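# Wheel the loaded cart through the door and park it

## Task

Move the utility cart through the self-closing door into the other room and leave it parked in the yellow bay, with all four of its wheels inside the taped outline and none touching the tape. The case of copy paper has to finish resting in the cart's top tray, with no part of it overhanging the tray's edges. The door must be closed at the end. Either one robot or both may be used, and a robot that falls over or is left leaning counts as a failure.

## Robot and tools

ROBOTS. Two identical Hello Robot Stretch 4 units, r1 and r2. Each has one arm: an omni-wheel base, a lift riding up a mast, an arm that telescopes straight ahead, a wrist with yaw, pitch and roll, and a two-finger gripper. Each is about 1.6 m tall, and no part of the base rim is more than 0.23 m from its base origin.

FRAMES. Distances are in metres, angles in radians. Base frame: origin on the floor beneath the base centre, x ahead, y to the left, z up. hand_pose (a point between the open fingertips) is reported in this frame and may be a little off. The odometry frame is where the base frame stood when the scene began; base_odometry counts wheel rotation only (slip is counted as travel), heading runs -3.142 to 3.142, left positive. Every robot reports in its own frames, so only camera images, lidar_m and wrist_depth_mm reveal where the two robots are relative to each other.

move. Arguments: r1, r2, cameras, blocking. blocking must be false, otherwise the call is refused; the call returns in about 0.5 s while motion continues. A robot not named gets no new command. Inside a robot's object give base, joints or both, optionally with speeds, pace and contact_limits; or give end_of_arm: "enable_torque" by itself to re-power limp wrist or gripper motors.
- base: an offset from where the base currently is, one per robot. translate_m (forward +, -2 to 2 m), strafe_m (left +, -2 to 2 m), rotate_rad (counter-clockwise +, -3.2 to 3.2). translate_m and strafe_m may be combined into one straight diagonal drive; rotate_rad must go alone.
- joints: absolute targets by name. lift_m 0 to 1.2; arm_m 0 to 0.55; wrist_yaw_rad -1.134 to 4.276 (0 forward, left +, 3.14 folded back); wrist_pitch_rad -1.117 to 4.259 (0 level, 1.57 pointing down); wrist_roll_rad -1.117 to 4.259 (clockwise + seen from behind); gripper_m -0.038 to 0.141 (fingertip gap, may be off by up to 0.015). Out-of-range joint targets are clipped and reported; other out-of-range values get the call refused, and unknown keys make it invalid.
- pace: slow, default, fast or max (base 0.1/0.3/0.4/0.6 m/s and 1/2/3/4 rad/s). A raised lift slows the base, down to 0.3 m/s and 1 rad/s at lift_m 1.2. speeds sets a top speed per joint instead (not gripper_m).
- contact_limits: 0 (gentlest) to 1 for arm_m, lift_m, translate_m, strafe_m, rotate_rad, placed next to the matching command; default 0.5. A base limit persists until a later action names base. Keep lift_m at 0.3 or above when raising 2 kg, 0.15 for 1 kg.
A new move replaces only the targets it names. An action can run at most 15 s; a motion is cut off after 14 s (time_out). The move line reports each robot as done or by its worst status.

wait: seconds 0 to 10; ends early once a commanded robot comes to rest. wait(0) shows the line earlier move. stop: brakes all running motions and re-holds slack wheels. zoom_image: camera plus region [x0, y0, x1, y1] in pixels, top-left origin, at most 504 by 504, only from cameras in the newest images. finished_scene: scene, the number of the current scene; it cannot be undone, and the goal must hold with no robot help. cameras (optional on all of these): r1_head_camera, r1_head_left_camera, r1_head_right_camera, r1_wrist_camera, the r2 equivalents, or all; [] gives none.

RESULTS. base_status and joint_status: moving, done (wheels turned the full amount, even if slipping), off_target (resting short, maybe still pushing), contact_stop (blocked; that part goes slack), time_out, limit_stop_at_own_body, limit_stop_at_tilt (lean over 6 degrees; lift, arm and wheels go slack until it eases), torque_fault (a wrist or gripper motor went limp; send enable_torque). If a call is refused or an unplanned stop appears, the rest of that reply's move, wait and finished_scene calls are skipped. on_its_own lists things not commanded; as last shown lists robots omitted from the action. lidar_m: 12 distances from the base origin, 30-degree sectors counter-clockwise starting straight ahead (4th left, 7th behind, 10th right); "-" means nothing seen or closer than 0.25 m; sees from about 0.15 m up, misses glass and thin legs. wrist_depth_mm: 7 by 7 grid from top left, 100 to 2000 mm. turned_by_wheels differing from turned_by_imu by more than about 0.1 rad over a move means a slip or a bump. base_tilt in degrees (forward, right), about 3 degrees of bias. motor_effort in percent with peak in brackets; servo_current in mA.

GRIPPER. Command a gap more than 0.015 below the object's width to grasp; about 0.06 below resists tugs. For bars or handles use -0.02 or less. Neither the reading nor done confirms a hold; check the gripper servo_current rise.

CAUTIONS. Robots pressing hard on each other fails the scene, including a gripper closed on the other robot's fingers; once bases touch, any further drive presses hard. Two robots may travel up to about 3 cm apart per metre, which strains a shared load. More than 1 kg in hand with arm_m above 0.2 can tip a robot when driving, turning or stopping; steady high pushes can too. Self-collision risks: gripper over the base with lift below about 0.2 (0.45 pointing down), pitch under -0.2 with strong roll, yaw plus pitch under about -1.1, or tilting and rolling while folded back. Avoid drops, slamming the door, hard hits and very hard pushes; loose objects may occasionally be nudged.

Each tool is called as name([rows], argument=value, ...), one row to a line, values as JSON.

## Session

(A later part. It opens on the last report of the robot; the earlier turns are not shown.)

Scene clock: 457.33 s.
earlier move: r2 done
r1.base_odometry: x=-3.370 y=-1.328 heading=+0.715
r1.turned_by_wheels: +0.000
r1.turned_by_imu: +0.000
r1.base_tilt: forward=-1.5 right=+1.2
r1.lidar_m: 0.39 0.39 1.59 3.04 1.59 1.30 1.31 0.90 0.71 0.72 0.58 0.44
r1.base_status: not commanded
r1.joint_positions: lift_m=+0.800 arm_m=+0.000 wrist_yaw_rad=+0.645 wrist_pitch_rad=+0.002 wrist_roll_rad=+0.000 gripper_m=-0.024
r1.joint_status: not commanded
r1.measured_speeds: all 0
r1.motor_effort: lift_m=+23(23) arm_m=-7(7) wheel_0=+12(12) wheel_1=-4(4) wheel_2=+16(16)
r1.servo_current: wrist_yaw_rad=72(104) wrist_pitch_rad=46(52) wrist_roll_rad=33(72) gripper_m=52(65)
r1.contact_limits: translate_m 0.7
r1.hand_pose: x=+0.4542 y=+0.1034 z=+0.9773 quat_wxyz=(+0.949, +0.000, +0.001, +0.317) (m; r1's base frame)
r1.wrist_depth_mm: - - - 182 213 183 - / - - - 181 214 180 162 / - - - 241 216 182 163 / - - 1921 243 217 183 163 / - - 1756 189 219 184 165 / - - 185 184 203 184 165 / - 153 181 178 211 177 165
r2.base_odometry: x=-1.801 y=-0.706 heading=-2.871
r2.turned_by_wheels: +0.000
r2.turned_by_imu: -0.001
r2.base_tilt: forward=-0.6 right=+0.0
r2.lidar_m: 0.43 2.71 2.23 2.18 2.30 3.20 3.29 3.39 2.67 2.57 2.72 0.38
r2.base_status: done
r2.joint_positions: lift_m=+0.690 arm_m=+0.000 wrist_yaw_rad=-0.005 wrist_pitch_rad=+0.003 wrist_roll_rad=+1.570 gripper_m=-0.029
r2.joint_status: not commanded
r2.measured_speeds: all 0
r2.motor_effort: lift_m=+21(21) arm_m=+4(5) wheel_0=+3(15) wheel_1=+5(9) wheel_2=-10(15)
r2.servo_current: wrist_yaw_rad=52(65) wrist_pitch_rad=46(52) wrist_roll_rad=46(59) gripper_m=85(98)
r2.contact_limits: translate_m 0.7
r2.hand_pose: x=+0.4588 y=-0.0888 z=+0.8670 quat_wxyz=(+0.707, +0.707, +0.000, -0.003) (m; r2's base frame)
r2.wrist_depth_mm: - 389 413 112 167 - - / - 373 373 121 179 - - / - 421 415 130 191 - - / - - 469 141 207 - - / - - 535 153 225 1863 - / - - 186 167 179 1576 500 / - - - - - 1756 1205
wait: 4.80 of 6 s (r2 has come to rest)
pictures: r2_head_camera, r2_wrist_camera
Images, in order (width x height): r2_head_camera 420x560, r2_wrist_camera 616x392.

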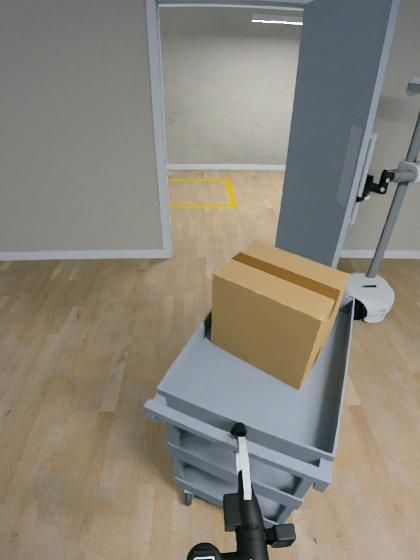

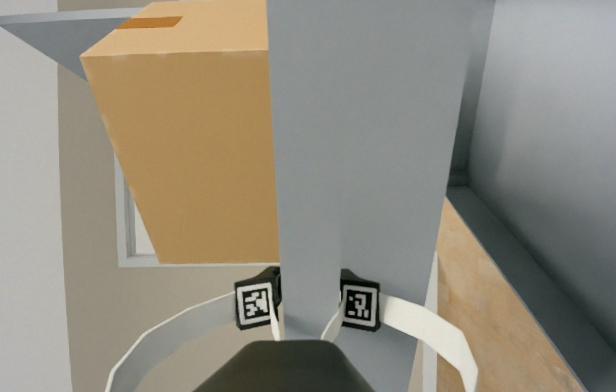

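move(r2={"base":{"strafe_m":-0.22},"pace":"slow","contact_limits":{"strafe_m":0.7}}, blocking=false, cameras=[])

wait(seconds=4, cameras=["r2_wrist_camera","r2_head_camera"])

Scene clock: 463.70 s.
move: r2 moving
r1: as last shown
r1.base_tilt: forward=-1.6 right=+1.2
r1.lidar_m: 0.41 0.42 1.58 3.03 1.61 1.33 1.29 0.92 0.73 0.71 0.59 0.45
r1.motor_effort: lift_m=+23(23) arm_m=-7(7) wheel_0=+11(12) wheel_1=-4(4) wheel_2=+16(16)
r1.servo_current: wrist_yaw_rad=91(104) wrist_pitch_rad=33(52) wrist_roll_rad=52(65) gripper_m=52(59)
r1.contact_limits: translate_m 0.7
r1.wrist_depth_mm: - - - 182 213 183 - / - - - 181 215 181 162 / - - - 242 216 182 163 / - - 1921 243 218 183 164 / - - 1138 190 219 183 164 / - - 186 183 204 186 165 / - 153 182 178 210 177 166
r2.base_odometry: x=-1.805 y=-0.693 heading=-2.871
r2.turned_by_wheels: +0.000
r2.turned_by_imu: +0.001
r2.base_tilt: forward=-0.6 right=+0.1
r2.lidar_m: 0.43 0.53 2.27 2.18 2.32 3.21 3.28 3.36 2.64 2.55 2.72 0.35
r2.base_status: strafe_m moving
r2.joint_positions: lift_m=+0.690 arm_m=+0.000 wrist_yaw_rad=-0.001 wrist_pitch_rad=+0.003 wrist_roll_rad=+1.570 gripper_m=-0.029
r2.joint_status: not commanded
r2.measured_speeds: translate_m=+0.000 strafe_m=-0.056 rotate_rad=+0.003 lift_m=+0.000 arm_m=+0.000 wrist_yaw_rad=+0.031 wrist_pitch_rad=+0.000 wrist_roll_rad=+0.000
r2.motor_effort: lift_m=+21(21) arm_m=+4(5) wheel_0=+12(12) wheel_1=-7(9) wheel_2=+0(9)
r2.servo_current: wrist_yaw_rad=46(59) wrist_pitch_rad=46(46) wrist_roll_rad=46(52) gripper_m=85(91)
r2.contact_limits: strafe_m 0.7
r2.hand_pose: x=+0.4592 y=-0.0877 z=+0.8670 quat_wxyz=(+0.707, +0.707, +0.001, -0.002) (m; r2's base frame)
r2.wrist_depth_mm: - 377 394 107 163 - - / - 368 370 118 175 - - / - 424 415 125 189 - - / - - 469 138 205 - - / - - 539 150 224 1863 - / - - 186 165 178 1618 496 / - - - - - 1576 1205
pictures: none
No camera images: "cameras" was empty.

Scene clock: 466.53 s.
earlier move: r2 done
r1.base_odometry: x=-3.370 y=-1.328 heading=+0.715
r1.turned_by_wheels: +0.000
r1.turned_by_imu: +0.000
r1.base_tilt: forward=-1.5 right=+1.2
r1.lidar_m: 0.40 0.39 1.19 3.05 1.61 1.28 1.32 0.92 0.73 0.73 0.59 0.44
r1.base_status: not commanded
r1.joint_positions: lift_m=+0.800 arm_m=+0.000 wrist_yaw_rad=+0.645 wrist_pitch_rad=+0.002 wrist_roll_rad=+0.000 gripper_m=-0.024
r1.joint_status: not commanded
r1.measured_speeds: all 0
r1.motor_effort: lift_m=+23(23) arm_m=-7(7) wheel_0=+12(12) wheel_1=-4(4) wheel_2=+16(16)
r1.servo_current: wrist_yaw_rad=78(111) wrist_pitch_rad=39(52) wrist_roll_rad=52(72) gripper_m=52(65)
r1.contact_limits: translate_m 0.7
r1.hand_pose: x=+0.4542 y=+0.1034 z=+0.9773 quat_wxyz=(+0.949, +0.000, +0.001, +0.317) (m; r1's base frame)
r1.wrist_depth_mm: - - - 182 213 183 - / - - - 181 215 181 162 / - - - 242 216 182 163 / - - 1025 244 217 183 164 / - - 1008 189 219 184 165 / - - 185 184 203 185 166 / - 152 178 178 211 177 166
r2.base_odometry: x=-1.860 y=-0.494 heading=-2.871
r2.turned_by_wheels: +0.000
r2.turned_by_imu: +0.001
r2.base_tilt: forward=-0.7 right=+0.0
r2.lidar_m: 0.42 0.46 2.47 2.38 2.52 3.35 3.28 3.23 2.46 2.34 2.49 0.41
r2.base_status: done
r2.joint_positions: lift_m=+0.690 arm_m=+0.000 wrist_yaw_rad=+0.006 wrist_pitch_rad=+0.003 wrist_roll_rad=+1.570 gripper_m=-0.029
r2.joint_status: not commanded
r2.measured_speeds: all 0
r2.motor_effort: lift_m=+21(21) arm_m=+4(5) wheel_0=+5(17) wheel_1=-6(9) wheel_2=+0(9)
r2.servo_current: wrist_yaw_rad=65(65) wrist_pitch_rad=46(46) wrist_roll_rad=52(59) gripper_m=78(98)
r2.contact_limits: strafe_m 0.7
r2.hand_pose: x=+0.4598 y=-0.0857 z=+0.8670 quat_wxyz=(+0.707, +0.707, +0.003, +0.001) (m; r2's base frame)
r2.wrist_depth_mm: - - - 139 194 676 - / - 439 488 145 202 - - / - 415 413 151 210 - - / - 455 439 157 218 - - / - - 480 163 229 - - / - - 183 172 178 - - / - - - - - 1576 484
wait: 2.83 of 4 s (r2 has come to rest)
pictures: r2_head_camera, r2_wrist_camera
Images, in order (width x height): r2_head_camera 420x560, r2_wrist_camera 616x392.

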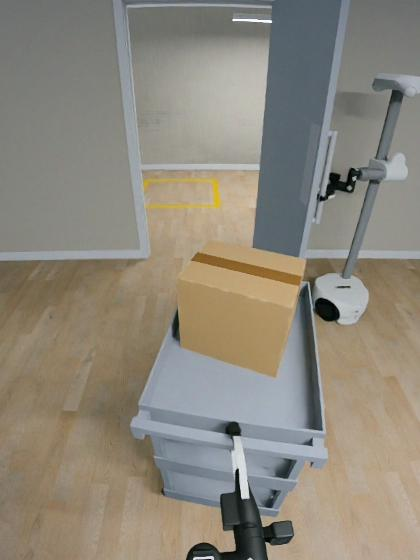

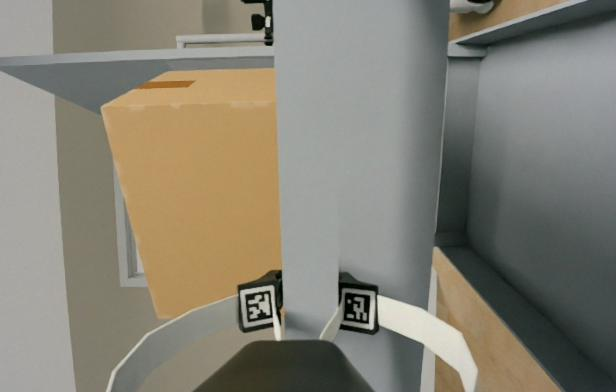

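move(r2={"base":{"translate_m":-0.5,"strafe_m":-0.1},"pace":"slow","contact_limits":{"translate_m":0.7}}, blocking=false, cameras=[])

wait(seconds=7, cameras=["r2_wrist_camera","r2_head_camera"])

Scene clock: 475.27 s.
move: r2 moving
r1: as last shown
r1.lidar_m: 0.39 0.39 1.18 3.06 1.60 1.32 1.31 0.91 0.73 0.71 0.58 0.44
r1.motor_effort: lift_m=+23(23) arm_m=-7(7) wheel_0=+11(12) wheel_1=-4(4) wheel_2=+16(16)
r1.servo_current: wrist_yaw_rad=98(98) wrist_pitch_rad=39(46) wrist_roll_rad=39(59) gripper_m=59(59)
r1.contact_limits: translate_m 0.7
r1.wrist_depth_mm: - - - 182 213 183 - / - - - 181 214 181 162 / - - - 242 216 182 163 / - - 1025 243 218 183 164 / - - 1008 189 219 184 165 / - - 186 183 204 185 165 / - 153 174 178 210 177 165
r2.base_odometry: x=-1.849 y=-0.489 heading=-2.871
r2.turned_by_wheels: +0.000
r2.turned_by_imu: +0.000
r2.base_tilt: forward=-0.7 right=+0.1
r2.lidar_m: 0.42 0.49 2.50 2.39 2.52 3.33 3.27 3.25 2.44 2.33 2.49 0.40
r2.base_status: translate_m moving; strafe_m moving
r2.joint_positions: lift_m=+0.690 arm_m=+0.000 wrist_yaw_rad=+0.006 wrist_pitch_rad=+0.003 wrist_roll_rad=+1.570 gripper_m=-0.029
r2.joint_status: not commanded
r2.measured_speeds: translate_m=-0.049 strafe_m=-0.010 rotate_rad=-0.001 lift_m=+0.000 arm_m=+0.000 wrist_yaw_rad=+0.000 wrist_pitch_rad=+0.000 wrist_roll_rad=+0.000
r2.motor_effort: lift_m=+21(21) arm_m=-4(4) wheel_0=-6(8) wheel_1=-9(10) wheel_2=+15(15)
r2.servo_current: wrist_yaw_rad=52(65) wrist_pitch_rad=39(46) wrist_roll_rad=46(59) gripper_m=85(98)
r2.contact_limits: translate_m 0.7
r2.hand_pose: x=+0.4598 y=-0.0857 z=+0.8670 quat_wxyz=(+0.707, +0.707, +0.003, +0.001) (m; r2's base frame)
r2.wrist_depth_mm: - - - 142 197 1336 - / - 455 455 146 205 759 - / - 413 410 151 211 - - / - 455 439 158 220 - - / - - 477 165 229 - - / - - 184 172 177 - - / - - - - - 1499 496
pictures: none
No camera images: "cameras" was empty.

Scene clock: 481.13 s.
earlier move: r2 done
r1.base_odometry: x=-3.370 y=-1.328 heading=+0.715
r1.turned_by_wheels: +0.000
r1.turned_by_imu: +0.000
r1.base_tilt: forward=-1.6 right=+1.2
r1.lidar_m: 0.40 0.39 1.37 3.06 1.60 1.32 1.31 0.90 0.72 0.73 0.58 0.45
r1.base_status: not commanded
r1.joint_positions: lift_m=+0.800 arm_m=+0.000 wrist_yaw_rad=+0.645 wrist_pitch_rad=+0.002 wrist_roll_rad=+0.000 gripper_m=-0.024
r1.joint_status: not commanded
r1.measured_speeds: all 0
r1.motor_effort: lift_m=+23(23) arm_m=-7(7) wheel_0=+11(12) wheel_1=-4(4) wheel_2=+16(16)
r1.servo_current: wrist_yaw_rad=78(111) wrist_pitch_rad=39(52) wrist_roll_rad=52(72) gripper_m=46(65)
r1.contact_limits: translate_m 0.7
r1.hand_pose: x=+0.4542 y=+0.1034 z=+0.9773 quat_wxyz=(+0.949, +0.000, +0.001, +0.317) (m; r1's base frame)
r1.wrist_depth_mm: - - - 182 213 184 - / - - - 181 215 181 163 / - - - 241 216 182 163 / - - 1366 244 218 183 164 / - 1661 1366 190 219 185 164 / - - 184 184 204 185 165 / - 152 179 178 210 177 165
r2.base_odometry: x=-1.405 y=-0.265 heading=-2.872
r2.turned_by_wheels: -0.001
r2.turned_by_imu: -0.001
r2.base_tilt: forward=-0.7 right=+0.1
r2.lidar_m: 0.39 0.44 2.61 2.48 2.57 2.83 2.74 2.88 2.31 2.25 2.33 0.42
r2.base_status: done
r2.joint_positions: lift_m=+0.690 arm_m=+0.000 wrist_yaw_rad=-0.001 wrist_pitch_rad=+0.003 wrist_roll_rad=+1.570 gripper_m=-0.029
r2.joint_status: not commanded
r2.measured_speeds: all 0
r2.motor_effort: lift_m=+21(21) arm_m=-4(4) wheel_0=-8(15) wheel_1=-5(11) wheel_2=+5(16)
r2.servo_current: wrist_yaw_rad=39(65) wrist_pitch_rad=46(52) wrist_roll_rad=39(65) gripper_m=85(98)
r2.contact_limits: translate_m 0.7
r2.hand_pose: x=+0.4592 y=-0.0877 z=+0.8670 quat_wxyz=(+0.707, +0.707, +0.001, -0.002) (m; r2's base frame)
r2.wrist_depth_mm: - - - 163 220 1576 1182 / - - - 165 224 1366 - / - - 427 167 226 - - / - 445 436 168 229 831 - / - 466 459 172 232 831 - / - - 184 173 180 - - / - - 500 - 238 1537 -
wait: 5.87 of 7 s (r2 has come to rest)
pictures: r2_head_camera, r2_wrist_camera
Images, in order (width x height): r2_head_camera 420x560, r2_wrist_camera 616x392.

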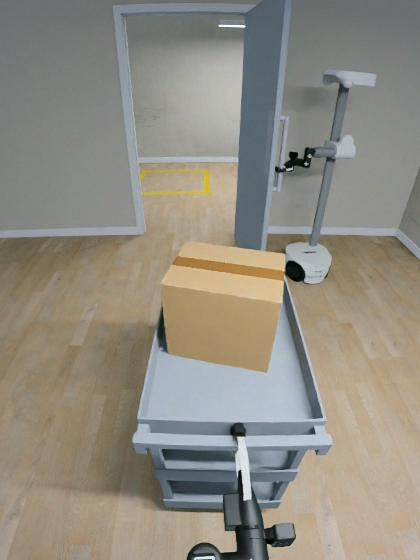

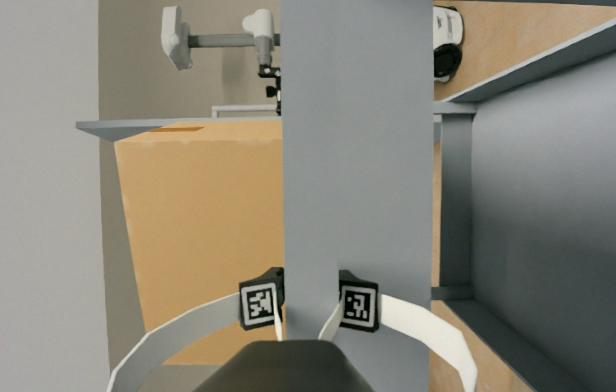

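move(r2={"base":{"strafe_m":-0.18},"pace":"slow","contact_limits":{"strafe_m":0.7}}, blocking=false, cameras=[])

wait(seconds=3.5, cameras=[])

move(r2={"base":{"rotate_rad":0.16},"pace":"slow","contact_limits":{"rotate_rad":0.7}}, blocking=false, cameras=[])

wait(seconds=2, cameras=["r2_head_camera"])

move(r2={"base":{"translate_m":0.2},"pace":"slow","contact_limits":{"translate_m":0.7}}, blocking=false, cameras=[])

wait(seconds=4, cameras=["r2_wrist_camera","r2_head_camera"])

Scene clock: 497.90 s.
move: r2 moving
r1: as last shown
r1.lidar_m: 0.40 0.42 1.36 3.07 1.60 1.33 1.31 0.89 0.73 0.72 0.60 0.46
r1.servo_current: wrist_yaw_rad=78(98) wrist_pitch_rad=39(46) wrist_roll_rad=46(78) gripper_m=59(65)
r1.contact_limits: translate_m 0.7
r1.wrist_depth_mm: - - - 182 213 183 - / - - - 181 214 181 162 / - - - 240 217 182 163 / - - 1397 244 218 183 164 / - 1430 1366 189 219 183 164 / - - 184 184 204 185 165 / - 152 178 178 211 177 166
r2.base_odometry: x=-1.409 y=-0.251 heading=-2.871
r2.turned_by_wheels: +0.000
r2.turned_by_imu: +0.001
r2.base_tilt: forward=-0.7 right=+0.1
r2.lidar_m: 0.37 0.41 2.60 2.51 2.62 2.83 2.77 2.85 2.31 2.23 2.34 0.42
r2.base_status: strafe_m moving
r2.joint_positions: lift_m=+0.690 arm_m=+0.000 wrist_yaw_rad=+0.000 wrist_pitch_rad=+0.003 wrist_roll_rad=+1.570 gripper_m=-0.029
r2.joint_status: not commanded
r2.measured_speeds: translate_m=+0.000 strafe_m=-0.056 rotate_rad=+0.003 lift_m=+0.000 arm_m=+0.000 wrist_yaw_rad=+0.023 wrist_pitch_rad=+0.000 wrist_roll_rad=+0.000
r2.motor_effort: lift_m=+21(21) arm_m=-4(4) wheel_0=+9(12) wheel_1=-6(9) wheel_2=+0(3)
r2.servo_current: wrist_yaw_rad=52(59) wrist_pitch_rad=46(46) wrist_roll_rad=52(59) gripper_m=85(91)
r2.contact_limits: strafe_m 0.7
r2.hand_pose: x=+0.4593 y=-0.0875 z=+0.8670 quat_wxyz=(+0.707, +0.707, +0.001, -0.001) (m; r2's base frame)
r2.wrist_depth_mm: - - - 160 218 1537 1182 / - - - 163 221 759 - / - 424 424 165 224 - - / - 445 439 167 228 842 - / - 466 455 170 231 831 - / - - 184 172 179 - - / - - 508 - 237 1576 -
pictures: none
No camera images: "cameras" was empty.

Scene clock: 500.33 s.
earlier move: r2 done
r1.base_odometry: x=-3.370 y=-1.328 heading=+0.715
r1.turned_by_wheels: +0.000
r1.turned_by_imu: +0.000
r1.base_tilt: forward=-1.6 right=+1.2
r1.lidar_m: 0.41 0.40 1.33 3.04 1.61 1.31 1.29 0.87 0.74 0.72 0.57 0.46
r1.base_status: not commanded
r1.joint_positions: lift_m=+0.800 arm_m=+0.000 wrist_yaw_rad=+0.645 wrist_pitch_rad=+0.002 wrist_roll_rad=+0.000 gripper_m=-0.024
r1.joint_status: not commanded
r1.measured_speeds: all 0
r1.motor_effort: lift_m=+23(23) arm_m=-7(7) wheel_0=+12(12) wheel_1=-4(4) wheel_2=+16(16)
r1.servo_current: wrist_yaw_rad=85(104) wrist_pitch_rad=46(46) wrist_roll_rad=46(78) gripper_m=52(65)
r1.contact_limits: translate_m 0.7
r1.hand_pose: x=+0.4542 y=+0.1034 z=+0.9773 quat_wxyz=(+0.949, +0.000, +0.001, +0.317) (m; r1's base frame)
r1.wrist_depth_mm: - - - 182 213 183 - / - - - 181 214 180 163 / - - - 241 216 182 163 / - 1430 1464 243 218 183 164 / - 1308 1397 189 219 183 164 / - - 184 184 204 185 165 / - 144 179 178 210 177 165
r2.base_odometry: x=-1.453 y=-0.092 heading=-2.871
r2.turned_by_wheels: +0.000
r2.turned_by_imu: +0.001
r2.base_tilt: forward=-0.6 right=+0.1
r2.lidar_m: 0.34 0.38 2.78 2.68 2.77 2.84 2.74 2.89 2.14 2.06 2.18 0.46
r2.base_status: done
r2.joint_positions: lift_m=+0.690 arm_m=+0.000 wrist_yaw_rad=+0.007 wrist_pitch_rad=+0.003 wrist_roll_rad=+1.570 gripper_m=-0.029
r2.joint_status: not commanded
r2.measured_speeds: all 0
r2.motor_effort: lift_m=+21(21) arm_m=-4(4) wheel_0=+8(17) wheel_1=-3(9) wheel_2=+0(3)
r2.servo_current: wrist_yaw_rad=52(65) wrist_pitch_rad=46(46) wrist_roll_rad=59(59) gripper_m=98(98)
r2.contact_limits: strafe_m 0.7
r2.hand_pose: x=+0.4599 y=-0.0855 z=+0.8670 quat_wxyz=(+0.707, +0.707, +0.003, +0.001) (m; r2's base frame)
r2.wrist_depth_mm: - - - 246 265 276 276 / - - - 254 256 1708 1182 / - - - 189 250 1661 - / - - 442 184 243 831 - / - 442 442 178 236 - - / - 445 185 173 179 - - / - - 445 - 225 - -
wait: 2.43 of 3.5 s (r2 has come to rest)
pictures: none
No camera images: "cameras" was empty.

Scene clock: 500.83 s.
move: r2 moving
r1: as last shown
r1.base_tilt: forward=-1.6 right=+1.3
r1.lidar_m: 0.40 0.41 1.33 3.06 1.61 1.32 1.30 0.90 0.73 0.73 0.61 0.45
r1.servo_current: wrist_yaw_rad=117(117) wrist_pitch_rad=39(52) wrist_roll_rad=59(65) gripper_m=46(59)
r1.contact_limits: translate_m 0.7
r1.wrist_depth_mm: - - - 183 214 183 - / - - - 181 215 180 163 / - - - 240 216 182 163 / - - 1430 244 217 183 164 / - 1336 1464 189 220 183 164 / - - 185 183 204 185 165 / - 145 182 178 210 177 165
r2.base_odometry: x=-1.453 y=-0.091 heading=-2.758
r2.turned_by_wheels: +0.114
r2.turned_by_imu: +0.110
r2.base_tilt: forward=-0.7 right=+0.1
r2.lidar_m: 0.38 0.41 2.72 2.68 2.92 2.78 2.74 2.59 2.09 2.05 2.24 0.45
r2.base_status: rotate_rad moving
r2.joint_positions: lift_m=+0.690 arm_m=+0.000 wrist_yaw_rad=-0.013 wrist_pitch_rad=+0.003 wrist_roll_rad=+1.570 gripper_m=-0.029
r2.joint_status: not commanded
r2.measured_speeds: translate_m=+0.003 strafe_m=+0.001 rotate_rad=+0.316 lift_m=+0.000 arm_m=+0.000 wrist_yaw_rad=-0.001 wrist_pitch_rad=+0.000 wrist_roll_rad=+0.000
r2.motor_effort: lift_m=+21(21) arm_m=-2(4) wheel_0=-12(12) wheel_1=-5(9) wheel_2=-18(18)
r2.servo_current: wrist_yaw_rad=72(72) wrist_pitch_rad=46(46) wrist_roll_rad=52(59) gripper_m=85(91)
r2.contact_limits: rotate_rad 0.7
r2.hand_pose: x=+0.4581 y=-0.0912 z=+0.8670 quat_wxyz=(+0.707, +0.707, -0.003, -0.006) (m; r2's base frame)
r2.wrist_depth_mm: - - - 185 248 1397 1060 / - - - 182 243 1661 1138 / - - - 179 240 778 - / - 452 439 177 236 842 - / - 452 445 174 233 - - / - 452 184 171 180 - - / - - 462 - 227 - -
pictures: none
No camera images: "cameras" was empty.

Scene clock: 501.43 s.
earlier move: r2 done
r1.base_odometry: x=-3.370 y=-1.328 heading=+0.715
r1.turned_by_wheels: +0.000
r1.turned_by_imu: +0.000
r1.base_tilt: forward=-1.6 right=+1.2
r1.lidar_m: 0.39 0.41 1.34 3.02 1.61 1.33 1.31 0.91 0.72 0.73 0.58 0.45
r1.base_status: not commanded
r1.joint_positions: lift_m=+0.800 arm_m=+0.000 wrist_yaw_rad=+0.645 wrist_pitch_rad=+0.002 wrist_roll_rad=+0.000 gripper_m=-0.024
r1.joint_status: not commanded
r1.measured_speeds: all 0
r1.motor_effort: lift_m=+23(23) arm_m=-7(7) wheel_0=+11(12) wheel_1=-4(4) wheel_2=+16(16)
r1.servo_current: wrist_yaw_rad=85(117) wrist_pitch_rad=46(52) wrist_roll_rad=33(65) gripper_m=59(59)
r1.contact_limits: translate_m 0.7
r1.hand_pose: x=+0.4542 y=+0.1034 z=+0.9773 quat_wxyz=(+0.949, +0.000, +0.001, +0.317) (m; r1's base frame)
r1.wrist_depth_mm: - - - 182 213 183 - / - - - 181 215 181 162 / - - - 242 216 182 163 / - - 1430 244 218 183 163 / - 1336 1430 190 219 183 164 / - - 185 184 204 185 165 / - 145 179 178 210 177 166
r2.base_odometry: x=-1.453 y=-0.092 heading=-2.712
r2.turned_by_wheels: +0.046
r2.turned_by_imu: +0.045
r2.base_tilt: forward=-0.7 right=+0.1
r2.lidar_m: 0.40 0.42 2.69 2.68 2.99 2.76 2.71 2.52 2.09 2.07 2.35 0.43
r2.base_status: done
r2.joint_positions: lift_m=+0.690 arm_m=+0.000 wrist_yaw_rad=+0.002 wrist_pitch_rad=+0.003 wrist_roll_rad=+1.570 gripper_m=-0.029
r2.joint_status: not commanded
r2.measured_speeds: all 0
r2.motor_effort: lift_m=+21(21) arm_m=+4(4) wheel_0=+2(12) wheel_1=-3(9) wheel_2=-4(18)
r2.servo_current: wrist_yaw_rad=46(78) wrist_pitch_rad=46(46) wrist_roll_rad=46(59) gripper_m=91(91)
r2.contact_limits: rotate_rad 0.7
r2.hand_pose: x=+0.4595 y=-0.0867 z=+0.8670 quat_wxyz=(+0.707, +0.707, +0.002, +0.000) (m; r2's base frame)
r2.wrist_depth_mm: - - - 162 220 1576 1160 / - - - 164 223 1464 - / - - 449 166 226 - - / - 442 436 167 229 - - / - - 455 170 231 842 - / - - 185 173 180 - - / - - 500 - 236 1576 -
wait: 0.60 of 2 s (r2 has come to rest)
pictures: r2_head_camera
Images, in order (width x height): r2_head_camera 420x560.

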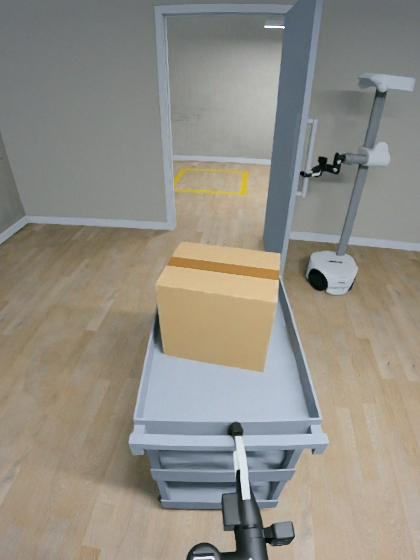

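Scene clock: 501.93 s.
move: r2 moving
r1: as last shown
r1.lidar_m: 0.38 0.40 1.35 3.07 1.61 1.33 1.29 0.90 0.73 0.72 0.59 0.45
r1.servo_current: wrist_yaw_rad=78(104) wrist_pitch_rad=46(46) wrist_roll_rad=46(59) gripper_m=52(59)
r1.contact_limits: translate_m 0.7
r1.wrist_depth_mm: - - - 183 214 183 - / - - - 181 215 181 162 / - - - 240 216 182 163 / - - 1397 245 219 184 164 / - 1308 1397 189 220 184 164 / - - 184 184 204 185 165 / - 145 179 178 210 177 166
r2.base_odometry: x=-1.464 y=-0.097 heading=-2.712
r2.turned_by_wheels: +0.000
r2.turned_by_imu: +0.000
r2.base_tilt: forward=-0.7 right=+0.1
r2.lidar_m: 0.39 0.42 2.67 2.68 2.94 2.78 2.76 2.52 2.09 2.05 2.30 0.42
r2.base_status: translate_m moving
r2.joint_positions: lift_m=+0.690 arm_m=+0.000 wrist_yaw_rad=-0.001 wrist_pitch_rad=+0.003 wrist_roll_rad=+1.570 gripper_m=-0.029
r2.joint_status: not commanded
r2.measured_speeds: translate_m=+0.048 strafe_m=+0.000 rotate_rad=-0.003 lift_m=+0.000 arm_m=+0.000 wrist_yaw_rad=-0.012 wrist_pitch_rad=+0.000 wrist_roll_rad=+0.000
r2.motor_effort: lift_m=+21(21) arm_m=+4(4) wheel_0=+6(15) wheel_1=+7(7) wheel_2=-15(15)
r2.servo_current: wrist_yaw_rad=46(59) wrist_pitch_rad=39(46) wrist_roll_rad=52(59) gripper_m=85(91)
r2.contact_limits: translate_m 0.7
r2.hand_pose: x=+0.4592 y=-0.0877 z=+0.8670 quat_wxyz=(+0.707, +0.707, +0.001, -0.002) (m; r2's base frame)
r2.wrist_depth_mm: - - - 164 223 1576 1182 / - - - 166 225 1464 - / - - 492 167 228 - - / - 439 436 169 229 - - / - - 455 171 230 831 - / - - 185 172 179 - - / - - 492 - 234 1576 -
pictures: none
No camera images: "cameras" was empty.

Scene clock: 504.70 s.
earlier move: r2 done
r1.base_odometry: x=-3.370 y=-1.328 heading=+0.715
r1.turned_by_wheels: +0.000
r1.turned_by_imu: +0.000
r1.base_tilt: forward=-1.6 right=+1.2
r1.lidar_m: 0.41 0.39 1.24 3.03 1.60 1.32 1.29 0.90 0.74 0.73 0.58 0.45
r1.base_status: not commanded
r1.joint_positions: lift_m=+0.800 arm_m=+0.000 wrist_yaw_rad=+0.645 wrist_pitch_rad=+0.002 wrist_roll_rad=+0.000 gripper_m=-0.024
r1.joint_status: not commanded
r1.measured_speeds: all 0
r1.motor_effort: lift_m=+23(23) arm_m=-7(7) wheel_0=+11(12) wheel_1=-4(4) wheel_2=+16(16)
r1.servo_current: wrist_yaw_rad=72(111) wrist_pitch_rad=39(52) wrist_roll_rad=26(65) gripper_m=59(65)
r1.contact_limits: translate_m 0.7
r1.hand_pose: x=+0.4542 y=+0.1034 z=+0.9773 quat_wxyz=(+0.949, +0.000, +0.001, +0.317) (m; r1's base frame)
r1.wrist_depth_mm: - - - 182 213 183 - / - - - 181 216 181 163 / - - - 241 216 182 163 / - - 1229 243 218 183 164 / - 1499 1205 189 220 183 164 / - - 183 184 204 185 165 / - 153 179 178 210 177 165
r2.base_odometry: x=-1.635 y=-0.175 heading=-2.712
r2.turned_by_wheels: +0.000
r2.turned_by_imu: -0.001
r2.base_tilt: forward=-0.7 right=+0.0
r2.lidar_m: 0.37 0.39 2.66 2.63 2.95 2.99 2.94 2.60 2.11 2.09 2.38 0.43
r2.base_status: done
r2.joint_positions: lift_m=+0.690 arm_m=+0.000 wrist_yaw_rad=-0.008 wrist_pitch_rad=+0.003 wrist_roll_rad=+1.570 gripper_m=-0.029
r2.joint_status: not commanded
r2.measured_speeds: all 0
r2.motor_effort: lift_m=+21(21) arm_m=+4(4) wheel_0=+1(15) wheel_1=+4(8) wheel_2=-9(17)
r2.servo_current: wrist_yaw_rad=46(65) wrist_pitch_rad=46(52) wrist_roll_rad=46(65) gripper_m=91(98)
r2.contact_limits: translate_m 0.7
r2.hand_pose: x=+0.4586 y=-0.0896 z=+0.8670 quat_wxyz=(+0.707, +0.707, -0.002, -0.004) (m; r2's base frame)
r2.wrist_depth_mm: - - - 178 240 1576 1118 / - - - 177 237 1537 564 / - - - 175 236 778 - / - 442 439 175 234 - - / - 449 449 173 233 - - / - - 185 172 181 - - / - - 473 - 229 - -
wait: 2.77 of 4 s (r2 has come to rest)
pictures: r2_head_camera, r2_wrist_camera
Images, in order (width x height): r2_head_camera 420x560, r2_wrist_camera 616x392.

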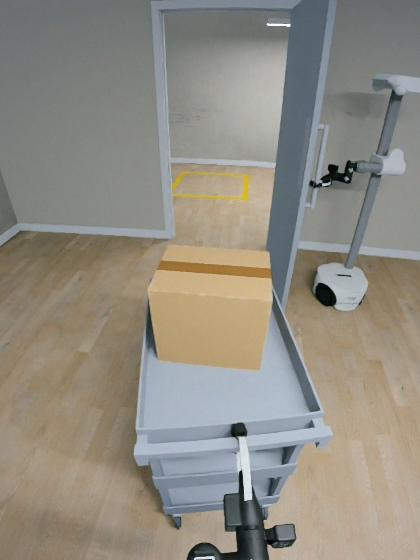

